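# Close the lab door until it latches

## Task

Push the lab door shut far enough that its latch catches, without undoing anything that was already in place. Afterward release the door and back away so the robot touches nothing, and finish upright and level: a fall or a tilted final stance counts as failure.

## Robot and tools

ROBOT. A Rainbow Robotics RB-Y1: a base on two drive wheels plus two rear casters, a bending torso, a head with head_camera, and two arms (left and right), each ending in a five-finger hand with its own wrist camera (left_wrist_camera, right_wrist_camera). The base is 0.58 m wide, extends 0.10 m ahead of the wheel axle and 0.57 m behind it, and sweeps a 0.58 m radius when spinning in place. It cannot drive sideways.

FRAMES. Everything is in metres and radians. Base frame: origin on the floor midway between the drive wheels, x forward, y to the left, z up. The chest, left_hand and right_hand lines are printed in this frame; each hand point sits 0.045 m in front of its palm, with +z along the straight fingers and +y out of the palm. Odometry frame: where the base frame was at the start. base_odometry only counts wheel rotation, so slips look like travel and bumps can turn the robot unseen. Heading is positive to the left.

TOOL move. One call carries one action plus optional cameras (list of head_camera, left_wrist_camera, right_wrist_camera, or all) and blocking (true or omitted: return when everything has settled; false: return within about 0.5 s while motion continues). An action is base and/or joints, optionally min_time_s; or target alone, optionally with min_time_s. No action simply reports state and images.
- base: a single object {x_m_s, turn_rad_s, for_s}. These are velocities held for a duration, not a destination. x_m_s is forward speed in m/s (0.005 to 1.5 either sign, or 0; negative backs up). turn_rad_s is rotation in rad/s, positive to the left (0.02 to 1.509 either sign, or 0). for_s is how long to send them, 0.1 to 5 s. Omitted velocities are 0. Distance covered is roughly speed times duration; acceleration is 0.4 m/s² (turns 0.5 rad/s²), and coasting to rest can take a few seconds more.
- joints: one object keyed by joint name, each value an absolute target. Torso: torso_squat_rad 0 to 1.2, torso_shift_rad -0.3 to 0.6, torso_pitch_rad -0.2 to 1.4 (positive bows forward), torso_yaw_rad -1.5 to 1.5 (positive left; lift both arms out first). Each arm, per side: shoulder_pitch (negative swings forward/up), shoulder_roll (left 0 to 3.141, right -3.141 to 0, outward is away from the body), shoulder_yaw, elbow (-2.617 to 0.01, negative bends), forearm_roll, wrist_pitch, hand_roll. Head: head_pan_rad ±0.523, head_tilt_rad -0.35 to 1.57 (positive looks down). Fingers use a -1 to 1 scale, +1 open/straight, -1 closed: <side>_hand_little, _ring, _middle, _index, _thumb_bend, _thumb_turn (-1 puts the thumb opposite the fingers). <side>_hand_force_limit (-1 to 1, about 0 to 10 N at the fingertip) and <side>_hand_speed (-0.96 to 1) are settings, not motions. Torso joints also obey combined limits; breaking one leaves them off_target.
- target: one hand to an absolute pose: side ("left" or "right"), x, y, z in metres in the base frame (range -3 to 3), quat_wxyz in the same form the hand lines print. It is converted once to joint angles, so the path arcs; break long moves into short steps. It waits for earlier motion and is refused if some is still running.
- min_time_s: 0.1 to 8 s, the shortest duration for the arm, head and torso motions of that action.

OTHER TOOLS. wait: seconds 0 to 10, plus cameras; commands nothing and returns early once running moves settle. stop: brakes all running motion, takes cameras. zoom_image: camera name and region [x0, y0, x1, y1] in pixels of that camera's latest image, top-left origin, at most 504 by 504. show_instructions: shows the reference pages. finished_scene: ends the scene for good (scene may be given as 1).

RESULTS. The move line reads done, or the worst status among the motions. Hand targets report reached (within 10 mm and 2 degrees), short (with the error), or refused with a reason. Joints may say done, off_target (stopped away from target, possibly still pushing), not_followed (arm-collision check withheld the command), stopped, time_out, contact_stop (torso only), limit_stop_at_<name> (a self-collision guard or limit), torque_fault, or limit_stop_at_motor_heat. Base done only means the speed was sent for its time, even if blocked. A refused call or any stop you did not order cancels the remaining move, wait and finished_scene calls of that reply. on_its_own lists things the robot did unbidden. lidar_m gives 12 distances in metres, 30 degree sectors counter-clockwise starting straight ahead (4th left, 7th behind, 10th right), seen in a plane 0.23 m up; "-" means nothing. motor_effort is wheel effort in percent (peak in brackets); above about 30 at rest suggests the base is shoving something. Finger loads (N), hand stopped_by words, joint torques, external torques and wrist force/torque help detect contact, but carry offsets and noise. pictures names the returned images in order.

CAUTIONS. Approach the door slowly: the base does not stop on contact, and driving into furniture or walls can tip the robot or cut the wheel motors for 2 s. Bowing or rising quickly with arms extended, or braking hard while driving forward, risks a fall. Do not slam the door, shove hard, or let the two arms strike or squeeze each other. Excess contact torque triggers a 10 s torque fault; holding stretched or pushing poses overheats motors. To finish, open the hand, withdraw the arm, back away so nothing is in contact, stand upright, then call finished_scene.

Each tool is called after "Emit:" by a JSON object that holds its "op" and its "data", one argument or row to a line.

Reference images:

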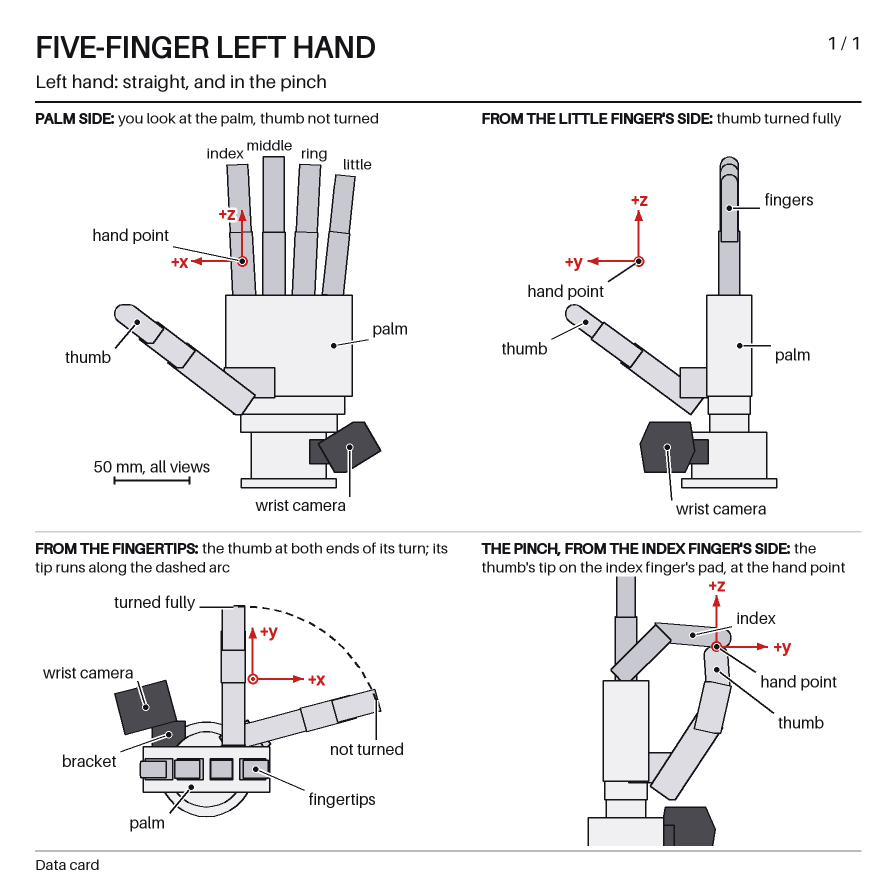

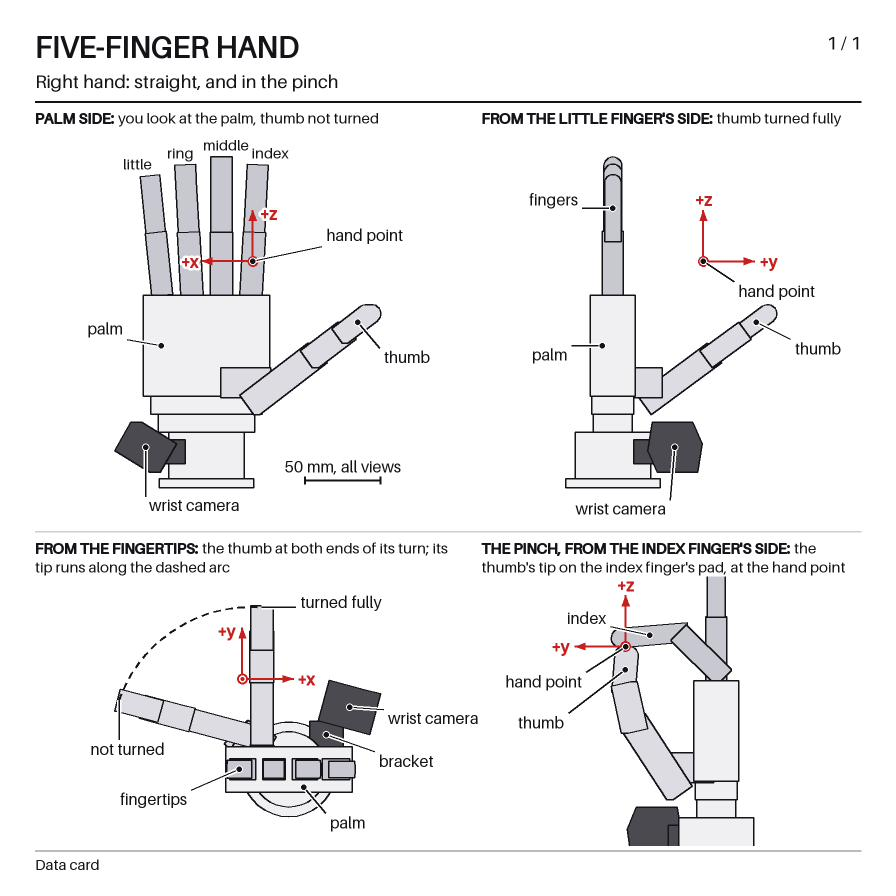

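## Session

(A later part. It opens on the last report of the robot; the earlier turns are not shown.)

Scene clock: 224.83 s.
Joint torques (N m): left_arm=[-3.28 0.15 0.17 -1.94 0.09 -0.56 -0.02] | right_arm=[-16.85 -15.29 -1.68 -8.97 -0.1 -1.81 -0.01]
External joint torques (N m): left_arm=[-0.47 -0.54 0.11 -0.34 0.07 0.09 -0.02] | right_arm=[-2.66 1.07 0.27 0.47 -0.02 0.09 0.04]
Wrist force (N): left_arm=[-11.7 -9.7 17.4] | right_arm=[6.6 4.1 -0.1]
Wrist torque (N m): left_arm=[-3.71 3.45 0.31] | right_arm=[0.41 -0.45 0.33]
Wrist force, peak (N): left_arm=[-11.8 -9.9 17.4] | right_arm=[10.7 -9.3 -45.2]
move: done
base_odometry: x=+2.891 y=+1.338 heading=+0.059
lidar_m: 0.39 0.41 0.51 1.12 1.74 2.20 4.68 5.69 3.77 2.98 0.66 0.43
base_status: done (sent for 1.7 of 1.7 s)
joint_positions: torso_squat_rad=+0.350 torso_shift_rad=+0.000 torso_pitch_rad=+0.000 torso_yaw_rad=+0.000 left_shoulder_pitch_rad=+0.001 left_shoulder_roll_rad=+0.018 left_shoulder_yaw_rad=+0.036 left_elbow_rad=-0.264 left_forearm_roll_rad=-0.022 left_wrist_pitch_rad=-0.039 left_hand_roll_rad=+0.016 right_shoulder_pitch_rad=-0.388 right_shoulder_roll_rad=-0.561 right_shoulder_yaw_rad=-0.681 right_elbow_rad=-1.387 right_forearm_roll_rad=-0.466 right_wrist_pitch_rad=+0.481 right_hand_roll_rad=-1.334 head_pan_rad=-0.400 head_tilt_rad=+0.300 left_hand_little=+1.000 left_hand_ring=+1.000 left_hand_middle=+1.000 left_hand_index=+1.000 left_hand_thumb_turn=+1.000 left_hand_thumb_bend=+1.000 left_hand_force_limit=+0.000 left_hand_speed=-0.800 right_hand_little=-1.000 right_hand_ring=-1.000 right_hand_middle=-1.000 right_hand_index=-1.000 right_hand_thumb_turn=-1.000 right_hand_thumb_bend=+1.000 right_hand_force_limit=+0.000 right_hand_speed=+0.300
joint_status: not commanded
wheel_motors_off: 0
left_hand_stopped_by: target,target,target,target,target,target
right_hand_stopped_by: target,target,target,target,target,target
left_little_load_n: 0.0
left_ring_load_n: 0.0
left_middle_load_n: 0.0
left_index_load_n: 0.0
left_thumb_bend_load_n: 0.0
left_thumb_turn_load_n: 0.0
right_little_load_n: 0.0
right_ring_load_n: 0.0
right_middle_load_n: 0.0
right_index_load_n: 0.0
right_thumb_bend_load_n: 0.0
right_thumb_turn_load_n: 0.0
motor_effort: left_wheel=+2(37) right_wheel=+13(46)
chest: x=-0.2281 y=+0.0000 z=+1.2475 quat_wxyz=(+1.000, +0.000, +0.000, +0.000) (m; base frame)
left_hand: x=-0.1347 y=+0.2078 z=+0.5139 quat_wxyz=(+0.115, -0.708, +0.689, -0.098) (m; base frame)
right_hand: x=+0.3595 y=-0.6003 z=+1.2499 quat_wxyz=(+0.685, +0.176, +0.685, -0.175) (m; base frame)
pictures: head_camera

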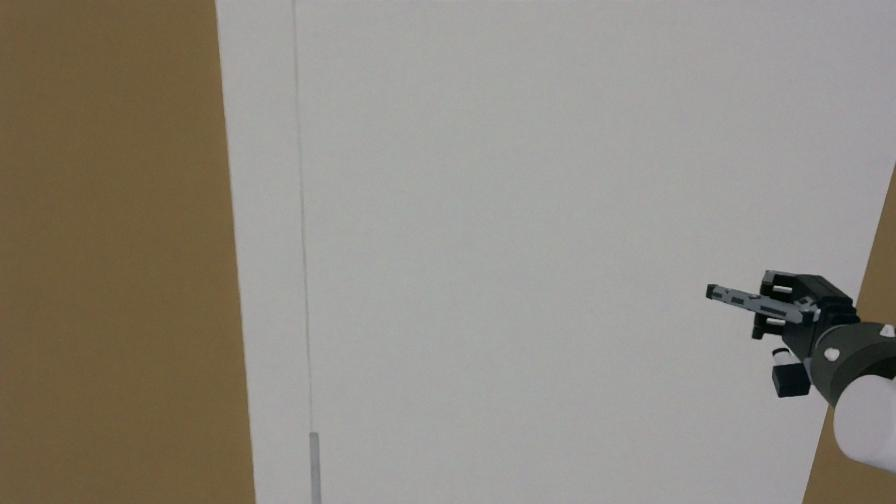

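Emit:
{"op": "move", "data": {
  "base": {"x_m_s": -0.2, "for_s": 1.0}
}}

Emit:
{"op": "move", "data": {
  "target": {"side": "right", "x": 0.25, "y": -0.35, "z": 1.25, "quat_wxyz": [0.7071, 0, 0.7071, 0]},
  "min_time_s": 1.5
}}

Emit:
{"op": "move", "data": {
  "base": {"turn_rad_s": 0.45, "for_s": 1.6}
}}

Emit:
{"op": "move", "data": {
  "base": {"x_m_s": -0.3, "for_s": 2.4}
}}

Emit:
{"op": "move", "data": {
  "base": {"turn_rad_s": -0.45, "for_s": 1.5},
  "joints": {"head_pan_rad": -0.2},
  "cameras": ["head_camera"]
}}

Scene clock: 247.20 s.
Joint torques (N m): left_arm=[-3.7 0.76 0.18 -2.03 -0.2 -0.73 0.09] | right_arm=[-15.71 -16.14 -1.68 -9.24 -0.04 -1.89 -0.17]
External joint torques (N m): left_arm=[-0.9 0.07 0.12 -0.43 -0.22 -0.08 0.09] | right_arm=[-1.52 0.23 0.27 0.2 0.04 0.01 -0.13]
Wrist force (N): left_arm=[-11.5 -9.6 17.3] | right_arm=[6.6 3.6 0.8]
Wrist torque (N m): left_arm=[-3.71 3.43 0.32] | right_arm=[0.28 -0.53 0.26]
Wrist force, peak (N): left_arm=[-11.6 -10.0 17.6] | right_arm=[7.6 4.6 0.4]
move: done
base_odometry: x=+2.691 y=+1.326 heading=+0.060
lidar_m: 0.60 0.61 0.79 1.67 1.71 2.15 4.63 4.39 3.79 3.50 0.98 0.66
base_status: done (sent for 1 of 1 s)
joint_positions: torso_squat_rad=+0.350 torso_shift_rad=+0.000 torso_pitch_rad=+0.000 torso_yaw_rad=+0.000 left_shoulder_pitch_rad=+0.001 left_shoulder_roll_rad=+0.018 left_shoulder_yaw_rad=+0.036 left_elbow_rad=-0.264 left_forearm_roll_rad=-0.022 left_wrist_pitch_rad=-0.039 left_hand_roll_rad=+0.016 right_shoulder_pitch_rad=-0.389 right_shoulder_roll_rad=-0.561 right_shoulder_yaw_rad=-0.681 right_elbow_rad=-1.386 right_forearm_roll_rad=-0.466 right_wrist_pitch_rad=+0.481 right_hand_roll_rad=-1.334 head_pan_rad=-0.400 head_tilt_rad=+0.300 left_hand_little=+1.000 left_hand_ring=+1.000 left_hand_middle=+1.000 left_hand_index=+1.000 left_hand_thumb_turn=+1.000 left_hand_thumb_bend=+1.000 left_hand_force_limit=+0.000 left_hand_speed=-0.800 right_hand_little=-1.000 right_hand_ring=-1.000 right_hand_middle=-1.000 right_hand_index=-1.000 right_hand_thumb_turn=-1.000 right_hand_thumb_bend=+1.000 right_hand_force_limit=+0.000 right_hand_speed=+0.300
joint_status: not commanded
wheel_motors_off: 0
left_hand_stopped_by: target,target,target,target,target,target
right_hand_stopped_by: target,target,target,target,target,target
left_little_load_n: 0.0
left_ring_load_n: 0.0
left_middle_load_n: 0.5
left_index_load_n: 0.0
left_thumb_bend_load_n: 0.0
left_thumb_turn_load_n: 0.0
right_little_load_n: 0.0
right_ring_load_n: 0.0
right_middle_load_n: 0.0
right_index_load_n: 0.0
right_thumb_bend_load_n: 0.0
right_thumb_turn_load_n: -0.5
motor_effort: left_wheel=+11(32) right_wheel=-10(28)
chest: x=-0.2280 y=+0.0000 z=+1.2475 quat_wxyz=(+1.000, +0.000, +0.000, +0.000) (m; base frame)
left_hand: x=-0.1348 y=+0.2078 z=+0.5139 quat_wxyz=(+0.115, -0.708, +0.689, -0.098) (m; base frame)
right_hand: x=+0.3597 y=-0.6003 z=+1.2498 quat_wxyz=(+0.685, +0.176, +0.685, -0.175) (m; base frame)
pictures: none

Scene clock: 249.07 s.
Joint torques (N m): left_arm=[-3.35 -0.13 -0.24 -1.94 -0.1 -0.62 0.05] | right_arm=[-7.95 -9.86 -4.42 -8.26 0.05 -2.12 0.37]
External joint torques (N m): left_arm=[-0.55 -0.82 -0.3 -0.35 -0.12 0.02 0.05] | right_arm=[-0.83 0.13 -0.14 -0.58 0.29 -0.25 0.42]
Wrist force (N): left_arm=[-11.6 -9.6 17.2] | right_arm=[7.2 3.2 0.9]
Wrist torque (N m): left_arm=[-3.70 3.43 0.32] | right_arm=[0.29 -0.60 0.39]
Wrist force, peak (N): left_arm=[-11.8 -9.8 17.4] | right_arm=[7.8 5.1 0.2]
move: done
base_odometry: x=+2.691 y=+1.326 heading=+0.060
lidar_m: 0.59 0.60 0.77 1.68 1.73 2.15 4.63 4.41 3.78 3.49 0.98 0.66
base_status: not commanded
joint_positions: torso_squat_rad=+0.350 torso_shift_rad=+0.000 torso_pitch_rad=+0.000 torso_yaw_rad=+0.000 left_shoulder_pitch_rad=+0.001 left_shoulder_roll_rad=+0.018 left_shoulder_yaw_rad=+0.036 left_elbow_rad=-0.264 left_forearm_roll_rad=-0.022 left_wrist_pitch_rad=-0.039 left_hand_roll_rad=+0.016 right_shoulder_pitch_rad=+0.118 right_shoulder_roll_rad=-0.414 right_shoulder_yaw_rad=-0.544 right_elbow_rad=-2.194 right_forearm_roll_rad=-0.903 right_wrist_pitch_rad=+0.704 right_hand_roll_rad=-1.287 head_pan_rad=-0.400 head_tilt_rad=+0.300 left_hand_little=+1.000 left_hand_ring=+1.000 left_hand_middle=+1.000 left_hand_index=+1.000 left_hand_thumb_turn=+1.000 left_hand_thumb_bend=+1.000 left_hand_force_limit=+0.000 left_hand_speed=-0.800 right_hand_little=-1.000 right_hand_ring=-1.000 right_hand_middle=-1.000 right_hand_index=-1.000 right_hand_thumb_turn=-1.000 right_hand_thumb_bend=+1.000 right_hand_force_limit=+0.000 right_hand_speed=+0.300
joint_status: all done
wheel_motors_off: 0
left_hand_stopped_by: target,target,target,target,target,target
right_hand_stopped_by: target,target,target,target,target,target
left_little_load_n: 0.0
left_ring_load_n: 0.0
left_middle_load_n: 0.0
left_index_load_n: 0.0
left_thumb_bend_load_n: 0.0
left_thumb_turn_load_n: 0.0
right_little_load_n: 0.0
right_ring_load_n: 0.0
right_middle_load_n: 0.0
right_index_load_n: 0.0
right_thumb_bend_load_n: 0.0
right_thumb_turn_load_n: 0.0
motor_effort: left_wheel=+11(12) right_wheel=-10(11)
chest: x=-0.2280 y=+0.0000 z=+1.2475 quat_wxyz=(+1.000, +0.000, +0.000, +0.000) (m; base frame)
left_hand: x=-0.1348 y=+0.2078 z=+0.5139 quat_wxyz=(+0.115, -0.708, +0.689, -0.098) (m; base frame)
right_hand: x=+0.2501 y=-0.3507 z=+1.2501 quat_wxyz=(+0.708, +0.000, +0.706, +0.001) (m; base frame)
right_hand_status: reached (checked arc, planned for 1.5 s): 1 mm and 0.2 deg off.
pictures: none

Scene clock: 251.90 s.
Joint torques (N m): left_arm=[-3.18 0.1 -0.14 -1.87 -0.14 -0.72 0.11] | right_arm=[-7.82 -10.12 -3.96 -8.08 -0.29 -2.04 0.41]
External joint torques (N m): left_arm=[-0.37 -0.6 -0.2 -0.28 -0.16 -0.07 0.11] | right_arm=[-0.71 -0.13 0.32 -0.39 -0.05 -0.16 0.45]
Wrist force (N): left_arm=[-11.8 -9.6 17.3] | right_arm=[7.1 3.2 -0.1]
Wrist torque (N m): left_arm=[-3.70 3.49 0.31] | right_arm=[0.30 -0.52 0.34]
Wrist force, peak (N): left_arm=[-11.9 -9.7 17.4] | right_arm=[7.9 4.0 -0.2]
move: done
base_odometry: x=+2.691 y=+1.326 heading=+0.780
lidar_m: 0.65 0.96 1.68 1.79 2.62 6.06 4.61 3.57 1.86 0.79 0.61 0.60
base_status: done (sent for 1.6 of 1.6 s)
joint_positions: torso_squat_rad=+0.350 torso_shift_rad=+0.000 torso_pitch_rad=+0.000 torso_yaw_rad=+0.000 left_shoulder_pitch_rad=+0.001 left_shoulder_roll_rad=+0.018 left_shoulder_yaw_rad=+0.036 left_elbow_rad=-0.264 left_forearm_roll_rad=-0.022 left_wrist_pitch_rad=-0.039 left_hand_roll_rad=+0.016 right_shoulder_pitch_rad=+0.118 right_shoulder_roll_rad=-0.414 right_shoulder_yaw_rad=-0.544 right_elbow_rad=-2.194 right_forearm_roll_rad=-0.903 right_wrist_pitch_rad=+0.704 right_hand_roll_rad=-1.287 head_pan_rad=-0.400 head_tilt_rad=+0.300 left_hand_little=+1.000 left_hand_ring=+1.000 left_hand_middle=+1.000 left_hand_index=+1.000 left_hand_thumb_turn=+1.000 left_hand_thumb_bend=+1.000 left_hand_force_limit=+0.000 left_hand_speed=-0.800 right_hand_little=-1.000 right_hand_ring=-1.000 right_hand_middle=-1.000 right_hand_index=-1.000 right_hand_thumb_turn=-1.000 right_hand_thumb_bend=+1.000 right_hand_force_limit=+0.000 right_hand_speed=+0.300
joint_status: not commanded
wheel_motors_off: 0
left_hand_stopped_by: target,target,target,target,target,target
right_hand_stopped_by: target,target,target,target,target,target
left_little_load_n: 0.0
left_ring_load_n: 0.0
left_middle_load_n: 0.0
left_index_load_n: 0.0
left_thumb_bend_load_n: 0.0
left_thumb_turn_load_n: 0.0
right_little_load_n: 0.0
right_ring_load_n: 0.0
right_middle_load_n: 0.0
right_index_load_n: 0.0
right_thumb_bend_load_n: 0.0
right_thumb_turn_load_n: 0.0
motor_effort: left_wheel=+4(39) right_wheel=+14(40)
chest: x=-0.2280 y=-0.0001 z=+1.2475 quat_wxyz=(+1.000, +0.000, +0.000, +0.000) (m; base frame)
left_hand: x=-0.1348 y=+0.2078 z=+0.5139 quat_wxyz=(+0.115, -0.708, +0.689, -0.098) (m; base frame)
right_hand: x=+0.2501 y=-0.3508 z=+1.2501 quat_wxyz=(+0.708, +0.000, +0.706, +0.001) (m; base frame)
pictures: none

Scene clock: 255.93 s.
Joint torques (N m): left_arm=[-3.57 -0.1 -0.02 -1.7 0.15 -0.78 0.12] | right_arm=[-7.75 -9.6 -4.09 -8 -0.12 -2.03 0.3]
External joint torques (N m): left_arm=[-0.76 -0.79 -0.08 -0.11 0.12 -0.14 0.12] | right_arm=[-0.64 0.39 0.19 -0.32 0.12 -0.15 0.35]
Wrist force (N): left_arm=[-11.5 -9.7 17.1] | right_arm=[7.2 3.7 0.0]
Wrist torque (N m): left_arm=[-3.71 3.42 0.32] | right_arm=[0.38 -0.57 0.34]
Wrist force, peak (N): left_arm=[-11.7 -9.8 17.5] | right_arm=[8.6 3.4 0.2]
move: done
base_odometry: x=+2.179 y=+0.820 heading=+0.781
lidar_m: 1.28 1.88 2.09 2.24 3.28 5.30 3.68 3.15 3.09 1.58 1.22 1.19
base_status: done (sent for 2.4 of 2.4 s)
joint_positions: torso_squat_rad=+0.350 torso_shift_rad=+0.000 torso_pitch_rad=+0.000 torso_yaw_rad=+0.000 left_shoulder_pitch_rad=+0.001 left_shoulder_roll_rad=+0.018 left_shoulder_yaw_rad=+0.036 left_elbow_rad=-0.264 left_forearm_roll_rad=-0.022 left_wrist_pitch_rad=-0.039 left_hand_roll_rad=+0.016 right_shoulder_pitch_rad=+0.118 right_shoulder_roll_rad=-0.414 right_shoulder_yaw_rad=-0.544 right_elbow_rad=-2.194 right_forearm_roll_rad=-0.903 right_wrist_pitch_rad=+0.704 right_hand_roll_rad=-1.287 head_pan_rad=-0.400 head_tilt_rad=+0.300 left_hand_little=+1.000 left_hand_ring=+1.000 left_hand_middle=+1.000 left_hand_index=+1.000 left_hand_thumb_turn=+1.000 left_hand_thumb_bend=+1.000 left_hand_force_limit=+0.000 left_hand_speed=-0.800 right_hand_little=-1.000 right_hand_ring=-1.000 right_hand_middle=-1.000 right_hand_index=-1.000 right_hand_thumb_turn=-1.000 right_hand_thumb_bend=+1.000 right_hand_force_limit=+0.000 right_hand_speed=+0.300
joint_status: not commanded
wheel_motors_off: 0
left_hand_stopped_by: target,target,target,target,target,target
right_hand_stopped_by: target,target,target,target,target,target
left_little_load_n: 0.0
left_ring_load_n: 0.0
left_middle_load_n: 0.0
left_index_load_n: 0.0
left_thumb_bend_load_n: 0.0
left_thumb_turn_load_n: 0.0
right_little_load_n: 0.0
right_ring_load_n: 0.0
right_middle_load_n: 0.0
right_index_load_n: 0.0
right_thumb_bend_load_n: 0.0
right_thumb_turn_load_n: 0.0
motor_effort: left_wheel=+10(31) right_wheel=-9(29)
chest: x=-0.2280 y=-0.0001 z=+1.2475 quat_wxyz=(+1.000, +0.000, +0.000, +0.000) (m; base frame)
left_hand: x=-0.1348 y=+0.2078 z=+0.5139 quat_wxyz=(+0.115, -0.708, +0.689, -0.098) (m; base frame)
right_hand: x=+0.2500 y=-0.3508 z=+1.2501 quat_wxyz=(+0.708, +0.000, +0.706, +0.001) (m; base frame)
pictures: none

Scene clock: 259.03 s.
Joint torques (N m): left_arm=[-3.33 0.03 -0.35 -1.8 0.15 -0.77 0] | right_arm=[-8.02 -9.45 -4.22 -8.19 -0.05 -2.07 0.17]
External joint torques (N m): left_arm=[-0.52 -0.66 -0.41 -0.21 0.13 -0.12 0] | right_arm=[-0.9 0.54 0.06 -0.51 0.19 -0.2 0.21]
Wrist force (N): left_arm=[-11.6 -9.5 17.2] | right_arm=[7.2 4.6 0.6]
Wrist torque (N m): left_arm=[-3.68 3.44 0.31] | right_arm=[0.50 -0.58 0.39]
Wrist force, peak (N): left_arm=[-11.8 -9.8 17.5] | right_arm=[7.9 4.3 -0.2]
move: done
base_odometry: x=+2.179 y=+0.820 heading=+0.107
lidar_m: 1.19 1.18 1.60 2.09 2.16 2.79 - 3.69 3.28 3.08 1.85 1.27
base_status: done (sent for 1.5 of 1.5 s)
joint_positions: torso_squat_rad=+0.350 torso_shift_rad=+0.000 torso_pitch_rad=+0.000 torso_yaw_rad=+0.000 left_shoulder_pitch_rad=+0.001 left_shoulder_roll_rad=+0.018 left_shoulder_yaw_rad=+0.036 left_elbow_rad=-0.264 left_forearm_roll_rad=-0.022 left_wrist_pitch_rad=-0.039 left_hand_roll_rad=+0.016 right_shoulder_pitch_rad=+0.118 right_shoulder_roll_rad=-0.414 right_shoulder_yaw_rad=-0.544 right_elbow_rad=-2.194 right_forearm_roll_rad=-0.903 right_wrist_pitch_rad=+0.704 right_hand_roll_rad=-1.287 head_pan_rad=-0.200 head_tilt_rad=+0.300 left_hand_little=+1.000 left_hand_ring=+1.000 left_hand_middle=+1.000 left_hand_index=+1.000 left_hand_thumb_turn=+1.000 left_hand_thumb_bend=+1.000 left_hand_force_limit=+0.000 left_hand_speed=-0.800 right_hand_little=-1.000 right_hand_ring=-1.000 right_hand_middle=-1.000 right_hand_index=-1.000 right_hand_thumb_turn=-1.000 right_hand_thumb_bend=+1.000 right_hand_force_limit=+0.000 right_hand_speed=+0.300
joint_status: all done
wheel_motors_off: 0
left_hand_stopped_by: target,target,target,target,target,target
right_hand_stopped_by: target,target,target,target,target,target
left_little_load_n: 0.0
left_ring_load_n: 0.0
left_middle_load_n: 0.5
left_index_load_n: 0.0
left_thumb_bend_load_n: 0.0
left_thumb_turn_load_n: 0.0
right_little_load_n: 0.0
right_ring_load_n: 0.0
right_middle_load_n: 0.0
right_index_load_n: 0.0
right_thumb_bend_load_n: 0.0
right_thumb_turn_load_n: -0.5
motor_effort: left_wheel=+15(37) right_wheel=+2(29)
chest: x=-0.2280 y=+0.0000 z=+1.2475 quat_wxyz=(+1.000, +0.000, +0.000, +0.000) (m; base frame)
left_hand: x=-0.1348 y=+0.2078 z=+0.5139 quat_wxyz=(+0.115, -0.708, +0.689, -0.098) (m; base frame)
right_hand: x=+0.2500 y=-0.3507 z=+1.2501 quat_wxyz=(+0.708, +0.000, +0.706, +0.001) (m; base frame)
pictures: head_camera

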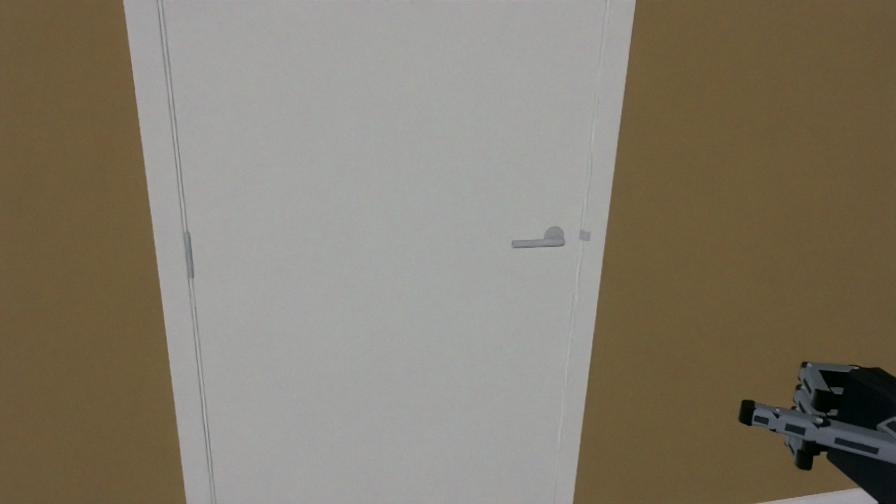

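Emit:
{"op": "zoom_image", "data": {
  "camera": "head_camera",
  "region": [490, 150, 650, 310]
}}

Scaled by 3.150 from the camera's 896x504 image, which has a finer 1280x720 frame.

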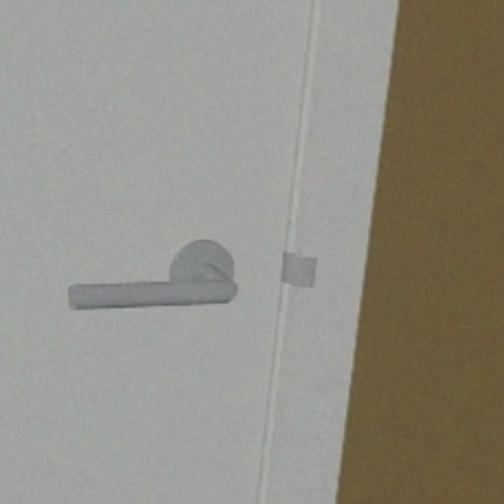

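Emit:
{"op": "move", "data": {
  "target": {"side": "right", "x": 0.4, "y": -0.53, "z": 1.25, "quat_wxyz": [0.7071, 0, 0.7071, 0]},
  "min_time_s": 1.5
}}

Emit:
{"op": "move", "data": {
  "base": {"x_m_s": 0.3, "for_s": 2.2},
  "joints": {"head_pan_rad": -0.5},
  "cameras": ["head_camera"]
}}

Scene clock: 274.93 s.
Joint torques (N m): left_arm=[-3.86 0.37 -0.43 -1.76 -0.08 -0.57 0.01] | right_arm=[-17.88 -17.76 -3.59 -8.73 -1.03 -0.35 -0.06]
External joint torques (N m): left_arm=[-1.06 -0.32 -0.49 -0.16 -0.1 0.07 0.01] | right_arm=[-1.19 0.54 -0.98 0.49 0.2 0.1 -0.02]
Wrist force (N): left_arm=[-11.8 -9.5 17.3] | right_arm=[7.7 3.0 0.2]
Wrist torque (N m): left_arm=[-3.67 3.47 0.30] | right_arm=[0.32 -0.62 0.42]
Wrist force, peak (N): left_arm=[-12.0 -9.7 17.3] | right_arm=[8.4 3.4 1.4]
move: done
base_odometry: x=+2.179 y=+0.820 heading=+0.107
lidar_m: 1.19 1.21 1.61 2.10 2.15 2.79 - 3.68 3.26 3.08 1.84 1.28
base_status: not commanded
joint_positions: torso_squat_rad=+0.350 torso_shift_rad=+0.000 torso_pitch_rad=+0.000 torso_yaw_rad=+0.000 left_shoulder_pitch_rad=+0.001 left_shoulder_roll_rad=+0.018 left_shoulder_yaw_rad=+0.036 left_elbow_rad=-0.264 left_forearm_roll_rad=-0.022 left_wrist_pitch_rad=-0.039 left_hand_roll_rad=+0.016 right_shoulder_pitch_rad=-0.635 right_shoulder_roll_rad=-0.829 right_shoulder_yaw_rad=-0.567 right_elbow_rad=-0.715 right_forearm_roll_rad=-1.653 right_wrist_pitch_rad=+0.725 right_hand_roll_rad=-0.231 head_pan_rad=-0.200 head_tilt_rad=+0.300 left_hand_little=+1.000 left_hand_ring=+1.000 left_hand_middle=+1.000 left_hand_index=+1.000 left_hand_thumb_turn=+1.000 left_hand_thumb_bend=+1.000 left_hand_force_limit=+0.000 left_hand_speed=-0.800 right_hand_little=-1.000 right_hand_ring=-1.000 right_hand_middle=-1.000 right_hand_index=-1.000 right_hand_thumb_turn=-1.000 right_hand_thumb_bend=+1.000 right_hand_force_limit=+0.000 right_hand_speed=+0.300
joint_status: all done
wheel_motors_off: 0
left_hand_stopped_by: target,target,target,target,target,target
right_hand_stopped_by: target,target,target,target,target,target
left_little_load_n: 0.0
left_ring_load_n: 0.0
left_middle_load_n: 0.0
left_index_load_n: 0.0
left_thumb_bend_load_n: 0.0
left_thumb_turn_load_n: -0.5
right_little_load_n: 0.0
right_ring_load_n: 0.0
right_middle_load_n: 0.0
right_index_load_n: 0.0
right_thumb_bend_load_n: 0.0
right_thumb_turn_load_n: -0.5
motor_effort: left_wheel=+16(16) right_wheel=+0(3)
chest: x=-0.2280 y=+0.0000 z=+1.2475 quat_wxyz=(+1.000, +0.000, +0.000, +0.000) (m; base frame)
left_hand: x=-0.1348 y=+0.2078 z=+0.5139 quat_wxyz=(+0.115, -0.708, +0.689, -0.098) (m; base frame)
right_hand: x=+0.3999 y=-0.5295 z=+1.2502 quat_wxyz=(+0.707, +0.002, +0.708, -0.001) (m; base frame)
right_hand_status: reached (checked arc, planned for 1.5 s): 1 mm and 0.2 deg off.
pictures: none

Scene clock: 278.53 s.
Joint torques (N m): left_arm=[-3.29 0.58 0.34 -1.64 0.05 -0.73 0.02] | right_arm=[-18.45 -18.29 -4.18 -8.86 -0.89 -0.46 -0.21]
External joint torques (N m): left_arm=[-0.49 -0.11 0.28 -0.05 0.02 -0.08 0.02] | right_arm=[-1.76 -0.14 -1.57 0.36 0.34 -0.01 -0.17]
Wrist force (N): left_arm=[-11.8 -9.6 17.3] | right_arm=[7.8 2.9 -0.9]
Wrist torque (N m): left_arm=[-3.70 3.48 0.31] | right_arm=[0.31 -0.61 0.44]
Wrist force, peak (N): left_arm=[-11.9 -9.7 17.4] | right_arm=[8.0 3.4 0.5]
move: done
base_odometry: x=+2.835 y=+0.890 heading=+0.106
lidar_m: 0.53 0.54 0.72 1.69 2.19 2.87 - 4.20 3.23 2.98 0.84 0.57
base_status: done (sent for 2.2 of 2.2 s)
joint_positions: torso_squat_rad=+0.350 torso_shift_rad=+0.000 torso_pitch_rad=+0.000 torso_yaw_rad=+0.000 left_shoulder_pitch_rad=+0.001 left_shoulder_roll_rad=+0.018 left_shoulder_yaw_rad=+0.036 left_elbow_rad=-0.264 left_forearm_roll_rad=-0.022 left_wrist_pitch_rad=-0.039 left_hand_roll_rad=+0.016 right_shoulder_pitch_rad=-0.634 right_shoulder_roll_rad=-0.828 right_shoulder_yaw_rad=-0.567 right_elbow_rad=-0.715 right_forearm_roll_rad=-1.653 right_wrist_pitch_rad=+0.725 right_hand_roll_rad=-0.231 head_pan_rad=-0.500 head_tilt_rad=+0.300 left_hand_little=+1.000 left_hand_ring=+1.000 left_hand_middle=+1.000 left_hand_index=+1.000 left_hand_thumb_turn=+1.000 left_hand_thumb_bend=+1.000 left_hand_force_limit=+0.000 left_hand_speed=-0.800 right_hand_little=-1.000 right_hand_ring=-1.000 right_hand_middle=-1.000 right_hand_index=-1.000 right_hand_thumb_turn=-1.000 right_hand_thumb_bend=+1.000 right_hand_force_limit=+0.000 right_hand_speed=+0.300
joint_status: all done
wheel_motors_off: 0
left_hand_stopped_by: target,target,target,target,target,target
right_hand_stopped_by: target,target,target,target,target,target
left_little_load_n: 0.0
left_ring_load_n: 0.0
left_middle_load_n: 0.0
left_index_load_n: 0.0
left_thumb_bend_load_n: 0.0
left_thumb_turn_load_n: 0.0
right_little_load_n: 0.5
right_ring_load_n: 0.0
right_middle_load_n: 0.0
right_index_load_n: 0.0
right_thumb_bend_load_n: 0.0
right_thumb_turn_load_n: 0.0
motor_effort: left_wheel=-5(38) right_wheel=+4(33)
chest: x=-0.2279 y=+0.0000 z=+1.2475 quat_wxyz=(+1.000, +0.000, +0.000, +0.000) (m; base frame)
left_hand: x=-0.1347 y=+0.2078 z=+0.5139 quat_wxyz=(+0.115, -0.708, +0.689, -0.098) (m; base frame)
right_hand: x=+0.4000 y=-0.5294 z=+1.2500 quat_wxyz=(+0.706, +0.002, +0.708, -0.001) (m; base frame)
pictures: head_camera

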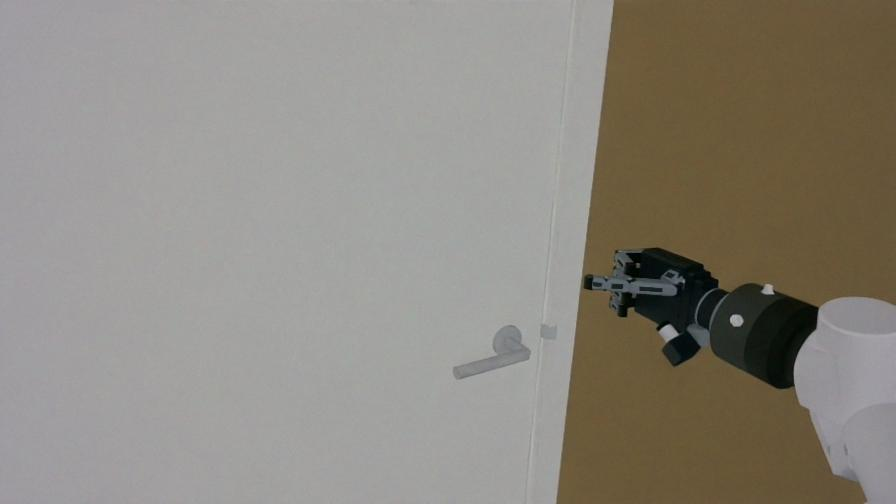

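Emit:
{"op": "move", "data": {
  "target": {"side": "right", "x": 0.4, "y": -0.42, "z": 1.25, "quat_wxyz": [0.7071, 0, 0.7071, 0]},
  "min_time_s": 1
}}

Emit:
{"op": "move", "data": {
  "base": {"x_m_s": 0.1, "for_s": 1.2},
  "cameras": ["head_camera"]
}}

Scene clock: 289.47 s.
Joint torques (N m): left_arm=[-2.93 0.46 0.19 -1.51 0.01 -0.67 0.19] | right_arm=[-17.36 -15.64 -4.72 -8.98 -0.49 -1.49 0.15]
External joint torques (N m): left_arm=[-0.13 -0.23 0.13 0.08 -0.01 -0.02 0.19] | right_arm=[-1.81 -0.52 -0.11 -0.28 0.03 -0.01 0.19]
Wrist force (N): left_arm=[-11.9 -9.6 17.3] | right_arm=[7.6 3.7 0.3]
Wrist torque (N m): left_arm=[-3.70 3.47 0.31] | right_arm=[0.35 -0.65 0.36]
Wrist force, peak (N): left_arm=[-12.0 -9.7 17.3] | right_arm=[8.6 4.6 -0.2]
move: done
base_odometry: x=+2.835 y=+0.890 heading=+0.106
lidar_m: 0.53 0.55 0.73 1.68 2.19 2.87 - 4.20 3.24 2.97 0.82 0.58
base_status: not commanded
joint_positions: torso_squat_rad=+0.350 torso_shift_rad=+0.000 torso_pitch_rad=+0.000 torso_yaw_rad=+0.000 left_shoulder_pitch_rad=+0.001 left_shoulder_roll_rad=+0.018 left_shoulder_yaw_rad=+0.036 left_elbow_rad=-0.264 left_forearm_roll_rad=-0.022 left_wrist_pitch_rad=-0.039 left_hand_roll_rad=+0.016 right_shoulder_pitch_rad=-0.387 right_shoulder_roll_rad=-0.649 right_shoulder_yaw_rad=-0.402 right_elbow_rad=-1.356 right_forearm_roll_rad=-1.231 right_wrist_pitch_rad=+0.520 right_hand_roll_rad=-0.860 head_pan_rad=-0.500 head_tilt_rad=+0.300 left_hand_little=+1.000 left_hand_ring=+1.000 left_hand_middle=+1.000 left_hand_index=+1.000 left_hand_thumb_turn=+1.000 left_hand_thumb_bend=+1.000 left_hand_force_limit=+0.000 left_hand_speed=-0.800 right_hand_little=-1.000 right_hand_ring=-1.000 right_hand_middle=-1.000 right_hand_index=-1.000 right_hand_thumb_turn=-1.000 right_hand_thumb_bend=+1.000 right_hand_force_limit=+0.000 right_hand_speed=+0.300
joint_status: all done
wheel_motors_off: 0
left_hand_stopped_by: target,target,target,target,target,target
right_hand_stopped_by: target,target,target,target,target,target
left_little_load_n: 0.0
left_ring_load_n: 0.0
left_middle_load_n: -0.5
left_index_load_n: 0.0
left_thumb_bend_load_n: 0.0
left_thumb_turn_load_n: 0.0
right_little_load_n: 0.0
right_ring_load_n: 0.0
right_middle_load_n: 0.0
right_index_load_n: 0.0
right_thumb_bend_load_n: 0.0
right_thumb_turn_load_n: -0.5
motor_effort: left_wheel=-5(6) right_wheel=+5(6)
chest: x=-0.2279 y=+0.0000 z=+1.2475 quat_wxyz=(+1.000, +0.000, +0.000, +0.000) (m; base frame)
left_hand: x=-0.1347 y=+0.2078 z=+0.5139 quat_wxyz=(+0.115, -0.708, +0.689, -0.098) (m; base frame)
right_hand: x=+0.4000 y=-0.4204 z=+1.2500 quat_wxyz=(+0.711, -0.004, +0.703, +0.003) (m; base frame)
right_hand_status: reached (checked arc, planned for 1.0 s): 0 mm and 0.8 deg off.
pictures: none

Scene clock: 291.30 s.
Joint torques (N m): left_arm=[-2.81 0.28 0.1 -1.74 -0.18 -0.86 0.15] | right_arm=[-17.4 -15.39 -4.97 -9.22 -0.35 -1.62 -0.07]
External joint torques (N m): left_arm=[-0.01 -0.4 0.05 -0.15 -0.2 -0.21 0.15] | right_arm=[-1.85 -0.27 -0.36 -0.52 0.17 -0.14 -0.03]
Wrist force (N): left_arm=[-11.8 -9.6 17.3] | right_arm=[7.3 3.7 0.0]
Wrist torque (N m): left_arm=[-3.69 3.47 0.30] | right_arm=[0.42 -0.58 0.32]
Wrist force, peak (N): left_arm=[-11.6 -10.0 17.3] | right_arm=[7.9 4.4 -0.5]
move: done
base_odometry: x=+2.955 y=+0.902 heading=+0.106
lidar_m: 0.41 0.42 0.57 1.32 2.19 2.87 - 4.31 3.24 2.33 0.63 0.45
base_status: done (sent for 1.2 of 1.2 s)
joint_positions: torso_squat_rad=+0.350 torso_shift_rad=+0.000 torso_pitch_rad=+0.000 torso_yaw_rad=+0.000 left_shoulder_pitch_rad=+0.001 left_shoulder_roll_rad=+0.018 left_shoulder_yaw_rad=+0.036 left_elbow_rad=-0.264 left_forearm_roll_rad=-0.022 left_wrist_pitch_rad=-0.039 left_hand_roll_rad=+0.016 right_shoulder_pitch_rad=-0.387 right_shoulder_roll_rad=-0.649 right_shoulder_yaw_rad=-0.402 right_elbow_rad=-1.356 right_forearm_roll_rad=-1.231 right_wrist_pitch_rad=+0.520 right_hand_roll_rad=-0.860 head_pan_rad=-0.500 head_tilt_rad=+0.300 left_hand_little=+1.000 left_hand_ring=+1.000 left_hand_middle=+1.000 left_hand_index=+1.000 left_hand_thumb_turn=+1.000 left_hand_thumb_bend=+1.000 left_hand_force_limit=+0.000 left_hand_speed=-0.800 right_hand_little=-1.000 right_hand_ring=-1.000 right_hand_middle=-1.000 right_hand_index=-1.000 right_hand_thumb_turn=-1.000 right_hand_thumb_bend=+1.000 right_hand_force_limit=+0.000 right_hand_speed=+0.300
joint_status: not commanded
wheel_motors_off: 0
left_hand_stopped_by: target,target,target,target,target,target
right_hand_stopped_by: target,target,target,target,target,target
left_little_load_n: 0.0
left_ring_load_n: 0.0
left_middle_load_n: 0.0
left_index_load_n: 0.0
left_thumb_bend_load_n: 0.0
left_thumb_turn_load_n: 0.0
right_little_load_n: 0.0
right_ring_load_n: 0.5
right_middle_load_n: 0.0
right_index_load_n: 0.0
right_thumb_bend_load_n: 0.0
right_thumb_turn_load_n: 0.0
motor_effort: left_wheel=-7(15) right_wheel=+4(27)
chest: x=-0.2279 y=+0.0000 z=+1.2475 quat_wxyz=(+1.000, +0.000, +0.000, +0.000) (m; base frame)
left_hand: x=-0.1347 y=+0.2078 z=+0.5139 quat_wxyz=(+0.115, -0.708, +0.689, -0.098) (m; base frame)
right_hand: x=+0.4000 y=-0.4205 z=+1.2500 quat_wxyz=(+0.711, -0.004, +0.703, +0.003) (m; base frame)
pictures: head_camera

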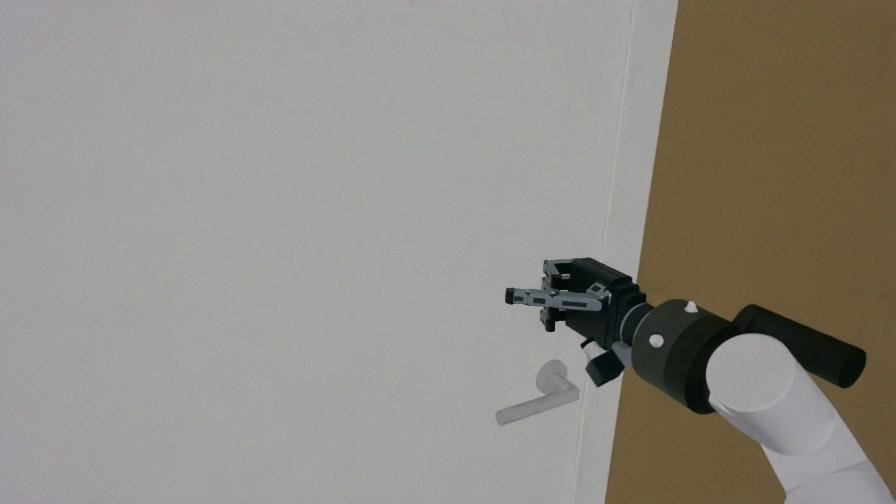

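Emit:
{"op": "move", "data": {
  "base": {"x_m_s": 0.05, "for_s": 1.2}
}}

Scene clock: 296.53 s.
Joint torques (N m): left_arm=[-2.86 0.58 0.17 -1.62 -0.01 -0.63 0.02] | right_arm=[-16.46 -14.82 -4.99 -9.2 -0.52 -1.37 0.29]
External joint torques (N m): left_arm=[-0.06 -0.11 0.11 -0.03 -0.03 0.01 0.02] | right_arm=[-0.91 0.31 -0.38 -0.49 0 0.11 0.33]
Wrist force (N): left_arm=[-11.8 -9.7 17.1] | right_arm=[7.1 3.4 -0.4]
Wrist torque (N m): left_arm=[-3.70 3.46 0.31] | right_arm=[0.30 -0.52 0.33]
Wrist force, peak (N): left_arm=[-11.9 -9.7 17.3] | right_arm=[7.9 4.2 0.0]
move: done
base_odometry: x=+3.014 y=+0.909 heading=+0.105
lidar_m: 0.34 0.37 0.48 1.14 2.21 2.88 - 4.68 3.23 2.03 0.56 0.38
base_status: done (sent for 1.2 of 1.2 s)
joint_positions: torso_squat_rad=+0.350 torso_shift_rad=+0.000 torso_pitch_rad=+0.000 torso_yaw_rad=+0.000 left_shoulder_pitch_rad=+0.001 left_shoulder_roll_rad=+0.018 left_shoulder_yaw_rad=+0.036 left_elbow_rad=-0.264 left_forearm_roll_rad=-0.022 left_wrist_pitch_rad=-0.039 left_hand_roll_rad=+0.016 right_shoulder_pitch_rad=-0.387 right_shoulder_roll_rad=-0.649 right_shoulder_yaw_rad=-0.402 right_elbow_rad=-1.356 right_forearm_roll_rad=-1.231 right_wrist_pitch_rad=+0.520 right_hand_roll_rad=-0.860 head_pan_rad=-0.500 head_tilt_rad=+0.300 left_hand_little=+1.000 left_hand_ring=+1.000 left_hand_middle=+1.000 left_hand_index=+1.000 left_hand_thumb_turn=+1.000 left_hand_thumb_bend=+1.000 left_hand_force_limit=+0.000 left_hand_speed=-0.800 right_hand_little=-1.000 right_hand_ring=-1.000 right_hand_middle=-1.000 right_hand_index=-1.000 right_hand_thumb_turn=-1.000 right_hand_thumb_bend=+1.000 right_hand_force_limit=+0.000 right_hand_speed=+0.300
joint_status: not commanded
wheel_motors_off: 0
left_hand_stopped_by: target,target,target,target,target,target
right_hand_stopped_by: target,target,target,target,target,target
left_little_load_n: 0.0
left_ring_load_n: 0.0
left_middle_load_n: 0.0
left_index_load_n: 0.0
left_thumb_bend_load_n: 0.0
left_thumb_turn_load_n: 0.0
right_little_load_n: 0.0
right_ring_load_n: 0.0
right_middle_load_n: 0.0
right_index_load_n: 0.0
right_thumb_bend_load_n: 0.0
right_thumb_turn_load_n: 0.0
motor_effort: left_wheel=-6(16) right_wheel=+5(27)
chest: x=-0.2280 y=+0.0000 z=+1.2475 quat_wxyz=(+1.000, +0.000, +0.000, +0.000) (m; base frame)
left_hand: x=-0.1347 y=+0.2078 z=+0.5139 quat_wxyz=(+0.115, -0.708, +0.689, -0.098) (m; base frame)
right_hand: x=+0.3999 y=-0.4205 z=+1.2501 quat_wxyz=(+0.711, -0.004, +0.703, +0.003) (m; base frame)
pictures: none

Emit:
{"op": "move", "data": {
  "base": {"x_m_s": 0.05, "for_s": 1.0},
  "cameras": ["head_camera", "right_wrist_camera"]
}}

Scene clock: 303.80 s.
Joint torques (N m): left_arm=[-3.21 0.73 0.26 -1.99 -0.02 -0.7 0.02] | right_arm=[-44.01 -10.24 4.02 -1.63 3.18 -8.53 0.03]
External joint torques (N m): left_arm=[-0.26 0.06 0.2 -0.34 -0.05 -0.05 0.02] | right_arm=[-28.49 4.92 8.63 7.07 3.7 -7.04 0.07]
Wrist force (N): left_arm=[-11.9 -9.5 16.8] | right_arm=[9.8 20.7 -144.5]
Wrist torque (N m): left_arm=[-3.66 3.47 0.30] | right_arm=[4.50 3.54 0.88]
Wrist force, peak (N): left_arm=[-12.0 -10.1 17.2] | right_arm=[10.9 25.7 -188.2]
move: done
base_odometry: x=+3.063 y=+0.914 heading=+0.103
lidar_m: 0.31 0.32 0.40 0.91 2.18 2.79 - 4.74 3.27 2.25 0.51 0.32
base_status: done (sent for 1 of 1 s)
joint_positions: torso_squat_rad=+0.351 torso_shift_rad=-0.003 torso_pitch_rad=-0.005 torso_yaw_rad=-0.002 left_shoulder_pitch_rad=+0.001 left_shoulder_roll_rad=+0.018 left_shoulder_yaw_rad=+0.036 left_elbow_rad=-0.264 left_forearm_roll_rad=-0.022 left_wrist_pitch_rad=-0.039 left_hand_roll_rad=+0.016 right_shoulder_pitch_rad=-0.381 right_shoulder_roll_rad=-0.651 right_shoulder_yaw_rad=-0.404 right_elbow_rad=-1.357 right_forearm_roll_rad=-1.231 right_wrist_pitch_rad=+0.521 right_hand_roll_rad=-0.860 head_pan_rad=-0.500 head_tilt_rad=+0.300 left_hand_little=+1.000 left_hand_ring=+1.000 left_hand_middle=+1.000 left_hand_index=+1.000 left_hand_thumb_turn=+1.000 left_hand_thumb_bend=+1.000 left_hand_force_limit=+0.000 left_hand_speed=-0.800 right_hand_little=-1.001 right_hand_ring=-1.002 right_hand_middle=-1.002 right_hand_index=-1.002 right_hand_thumb_turn=-1.000 right_hand_thumb_bend=+1.000 right_hand_force_limit=+0.000 right_hand_speed=+0.300
joint_status: not commanded
wheel_motors_off: 0
left_hand_stopped_by: target,target,target,target,target,target
right_hand_stopped_by: target,target,target,target,target,target
left_little_load_n: 0.0
left_ring_load_n: 0.0
left_middle_load_n: 0.0
left_index_load_n: 0.0
left_thumb_bend_load_n: -0.5
left_thumb_turn_load_n: 0.0
right_little_load_n: -11.5
right_ring_load_n: -17.0
right_middle_load_n: -12.5
right_index_load_n: -14.0
right_thumb_bend_load_n: 0.0
right_thumb_turn_load_n: -0.5
motor_effort: left_wheel=+2(28) right_wheel=+43(66)
chest: x=-0.2313 y=+0.0003 z=+1.2473 quat_wxyz=(+1.000, +0.000, -0.002, -0.001) (m; base frame)
left_hand: x=-0.1341 y=+0.2076 z=+0.5141 quat_wxyz=(+0.116, -0.708, +0.690, -0.100) (m; base frame)
right_hand: x=+0.3942 y=-0.4234 z=+1.2507 quat_wxyz=(+0.711, -0.002, +0.703, +0.001) (m; base frame)
pictures: head_camera, right_wrist_camera

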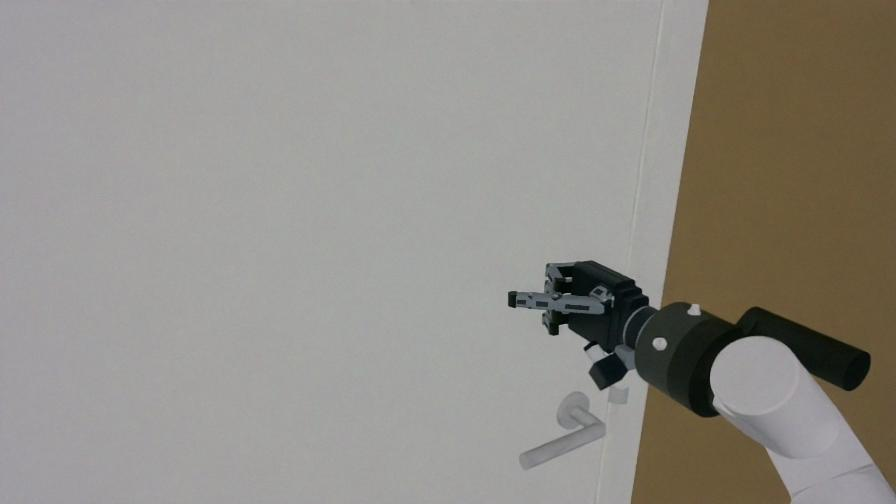

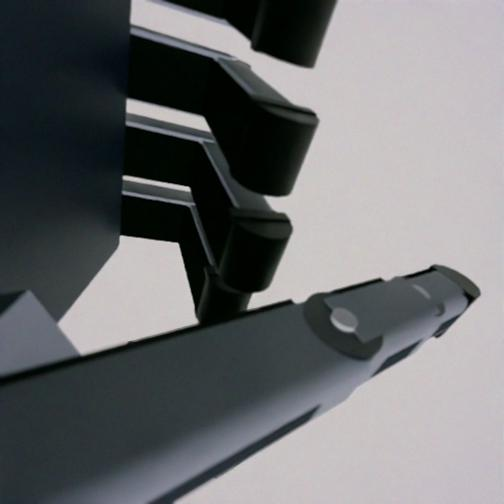

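Emit:
{"op": "move", "data": {
  "base": {"x_m_s": -0.1, "for_s": 1.5},
  "cameras": ["head_camera"]
}}

Emit:
{"op": "zoom_image", "data": {
  "camera": "head_camera",
  "region": [450, 250, 650, 450]
}}

Scene clock: 312.30 s.
Joint torques (N m): left_arm=[-3.43 0.81 0.19 -1.64 -0.08 -0.81 0.15] | right_arm=[-17.47 -14.38 -3.63 -8.58 -0.24 -1.62 0.04]
External joint torques (N m): left_arm=[-0.62 0.13 0.13 -0.04 -0.1 -0.17 0.15] | right_arm=[-1.92 0.75 0.98 0.12 0.28 -0.14 0.09]
Wrist force (N): left_arm=[-12.1 -9.4 17.2] | right_arm=[7.2 2.7 0.4]
Wrist torque (N m): left_arm=[-3.67 3.51 0.27] | right_arm=[0.18 -0.51 0.27]
Wrist force, peak (N): left_arm=[-12.2 -9.6 17.2] | right_arm=[8.9 21.0 -147.4]
move: done
base_odometry: x=+2.914 y=+0.898 heading=+0.102
lidar_m: 0.46 0.49 0.62 1.34 2.17 2.77 - 4.26 3.27 3.04 0.78 0.49
base_status: done (sent for 1.5 of 1.5 s)
joint_positions: torso_squat_rad=+0.350 torso_shift_rad=+0.000 torso_pitch_rad=+0.000 torso_yaw_rad=+0.000 left_shoulder_pitch_rad=+0.001 left_shoulder_roll_rad=+0.018 left_shoulder_yaw_rad=+0.036 left_elbow_rad=-0.264 left_forearm_roll_rad=-0.022 left_wrist_pitch_rad=-0.039 left_hand_roll_rad=+0.016 right_shoulder_pitch_rad=-0.387 right_shoulder_roll_rad=-0.650 right_shoulder_yaw_rad=-0.402 right_elbow_rad=-1.356 right_forearm_roll_rad=-1.231 right_wrist_pitch_rad=+0.520 right_hand_roll_rad=-0.860 head_pan_rad=-0.500 head_tilt_rad=+0.300 left_hand_little=+1.000 left_hand_ring=+1.000 left_hand_middle=+1.000 left_hand_index=+1.000 left_hand_thumb_turn=+1.000 left_hand_thumb_bend=+1.000 left_hand_force_limit=+0.000 left_hand_speed=-0.800 right_hand_little=-1.000 right_hand_ring=-1.000 right_hand_middle=-1.000 right_hand_index=-1.000 right_hand_thumb_turn=-1.000 right_hand_thumb_bend=+1.000 right_hand_force_limit=+0.000 right_hand_speed=+0.300
joint_status: not commanded
wheel_motors_off: 0
left_hand_stopped_by: target,target,target,target,target,target
right_hand_stopped_by: target,target,target,target,target,target
left_little_load_n: 0.0
left_ring_load_n: 0.0
left_middle_load_n: -0.5
left_index_load_n: 0.0
left_thumb_bend_load_n: 0.0
left_thumb_turn_load_n: 0.0
right_little_load_n: 0.0
right_ring_load_n: 0.0
right_middle_load_n: 0.0
right_index_load_n: 0.0
right_thumb_bend_load_n: 0.0
right_thumb_turn_load_n: 0.0
motor_effort: left_wheel=-13(26) right_wheel=+14(38)
chest: x=-0.2281 y=+0.0000 z=+1.2475 quat_wxyz=(+1.000, +0.000, +0.000, +0.000) (m; base frame)
left_hand: x=-0.1348 y=+0.2077 z=+0.5139 quat_wxyz=(+0.115, -0.708, +0.689, -0.098) (m; base frame)
right_hand: x=+0.3997 y=-0.4206 z=+1.2504 quat_wxyz=(+0.711, -0.004, +0.703, +0.003) (m; base frame)
pictures: head_camera

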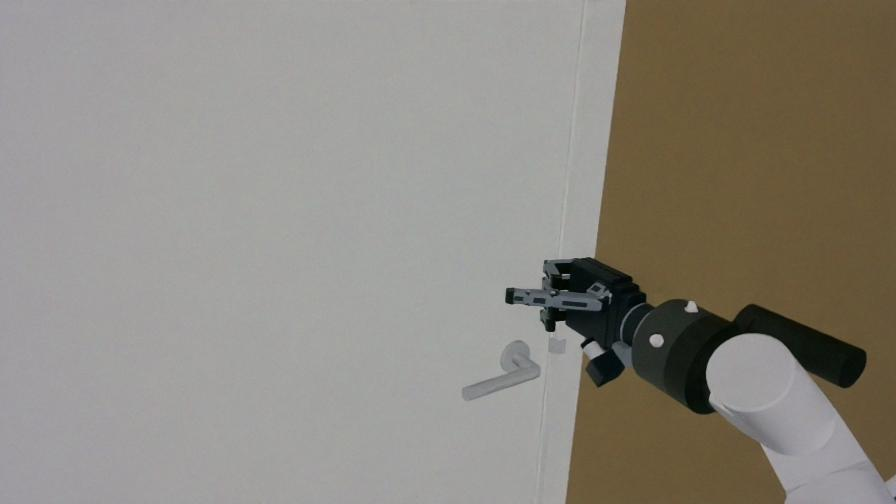

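Scaled by 2.520 from the camera's 896x504 image, which has a finer 1280x720 frame.

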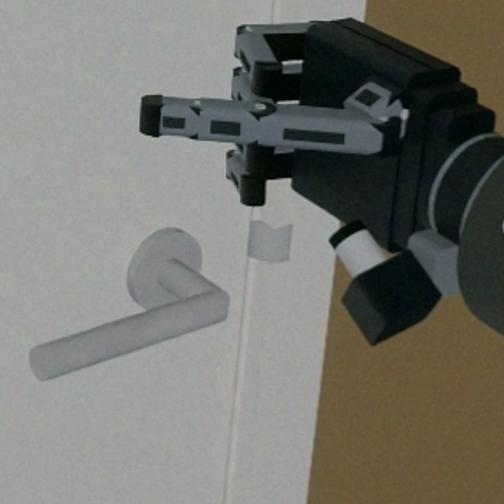

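Emit:
{"op": "move", "data": {
  "base": {"x_m_s": -0.3, "for_s": 2.45},
  "joints": {"head_pan_rad": -0.2},
  "cameras": ["head_camera"]
}}

Emit:
{"op": "zoom_image", "data": {
  "camera": "head_camera",
  "region": [490, 150, 650, 310]
}}

Scene clock: 326.63 s.
Joint torques (N m): left_arm=[-3.33 0.66 0.29 -1.81 0.09 -0.65 0.11] | right_arm=[-17.37 -14.67 -4.45 -8.69 -0.18 -1.47 0.02]
External joint torques (N m): left_arm=[-0.53 -0.02 0.23 -0.21 0.07 -0.01 0.1] | right_arm=[-1.83 0.46 0.16 0.01 0.34 0.01 0.07]
Wrist force (N): left_arm=[-11.9 -9.5 17.0] | right_arm=[7.5 3.0 -0.3]
Wrist torque (N m): left_arm=[-3.67 3.48 0.31] | right_arm=[0.28 -0.59 0.33]
Wrist force, peak (N): left_arm=[-12.0 -9.9 17.2] | right_arm=[8.0 4.0 0.5]
move: done
base_odometry: x=+2.178 y=+0.824 heading=+0.100
lidar_m: 1.19 1.20 1.55 2.05 2.10 2.65 - 3.71 3.39 3.13 1.96 1.30
base_status: done (sent for 2.47 of 2.47 s)
joint_positions: torso_squat_rad=+0.350 torso_shift_rad=+0.000 torso_pitch_rad=+0.000 torso_yaw_rad=+0.000 left_shoulder_pitch_rad=+0.001 left_shoulder_roll_rad=+0.018 left_shoulder_yaw_rad=+0.036 left_elbow_rad=-0.264 left_forearm_roll_rad=-0.022 left_wrist_pitch_rad=-0.039 left_hand_roll_rad=+0.016 right_shoulder_pitch_rad=-0.387 right_shoulder_roll_rad=-0.650 right_shoulder_yaw_rad=-0.402 right_elbow_rad=-1.356 right_forearm_roll_rad=-1.231 right_wrist_pitch_rad=+0.520 right_hand_roll_rad=-0.860 head_pan_rad=-0.200 head_tilt_rad=+0.300 left_hand_little=+1.000 left_hand_ring=+1.000 left_hand_middle=+1.000 left_hand_index=+1.000 left_hand_thumb_turn=+1.000 left_hand_thumb_bend=+1.000 left_hand_force_limit=+0.000 left_hand_speed=-0.800 right_hand_little=-1.000 right_hand_ring=-1.000 right_hand_middle=-1.000 right_hand_index=-1.000 right_hand_thumb_turn=-1.000 right_hand_thumb_bend=+1.000 right_hand_force_limit=+0.000 right_hand_speed=+0.300
joint_status: all done
wheel_motors_off: 0
left_hand_stopped_by: target,target,target,target,target,target
right_hand_stopped_by: target,target,target,target,target,target
left_little_load_n: 0.0
left_ring_load_n: 0.0
left_middle_load_n: 0.0
left_index_load_n: 0.0
left_thumb_bend_load_n: 0.0
left_thumb_turn_load_n: 0.0
right_little_load_n: 0.0
right_ring_load_n: 0.0
right_middle_load_n: 0.0
right_index_load_n: 0.0
right_thumb_bend_load_n: 0.0
right_thumb_turn_load_n: -0.5
motor_effort: left_wheel=-13(33) right_wheel=+12(26)
chest: x=-0.2280 y=+0.0000 z=+1.2475 quat_wxyz=(+1.000, +0.000, +0.000, +0.000) (m; base frame)
left_hand: x=-0.1348 y=+0.2077 z=+0.5139 quat_wxyz=(+0.115, -0.708, +0.689, -0.098) (m; base frame)
right_hand: x=+0.3998 y=-0.4206 z=+1.2503 quat_wxyz=(+0.711, -0.004, +0.703, +0.003) (m; base frame)
pictures: head_camera

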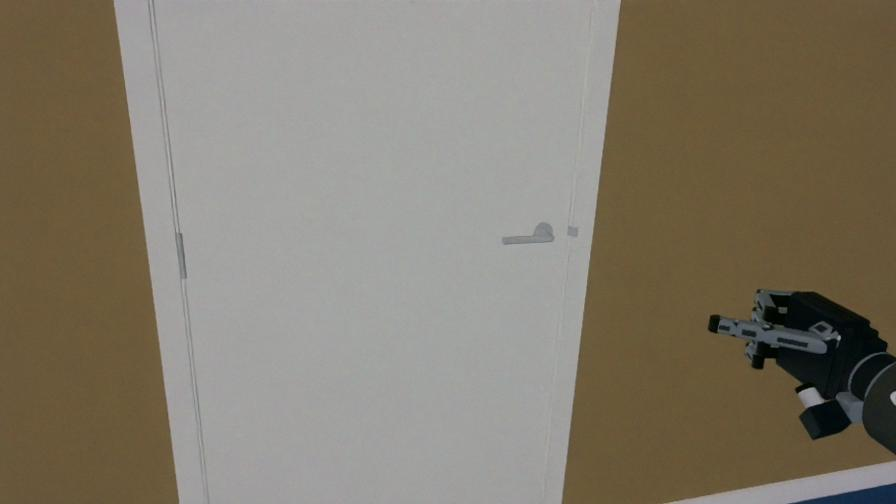

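Scaled by 3.150 from the camera's 896x504 image, which has a finer 1280x720 frame.

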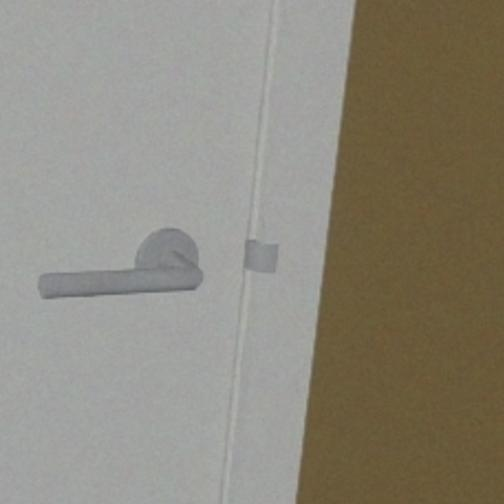

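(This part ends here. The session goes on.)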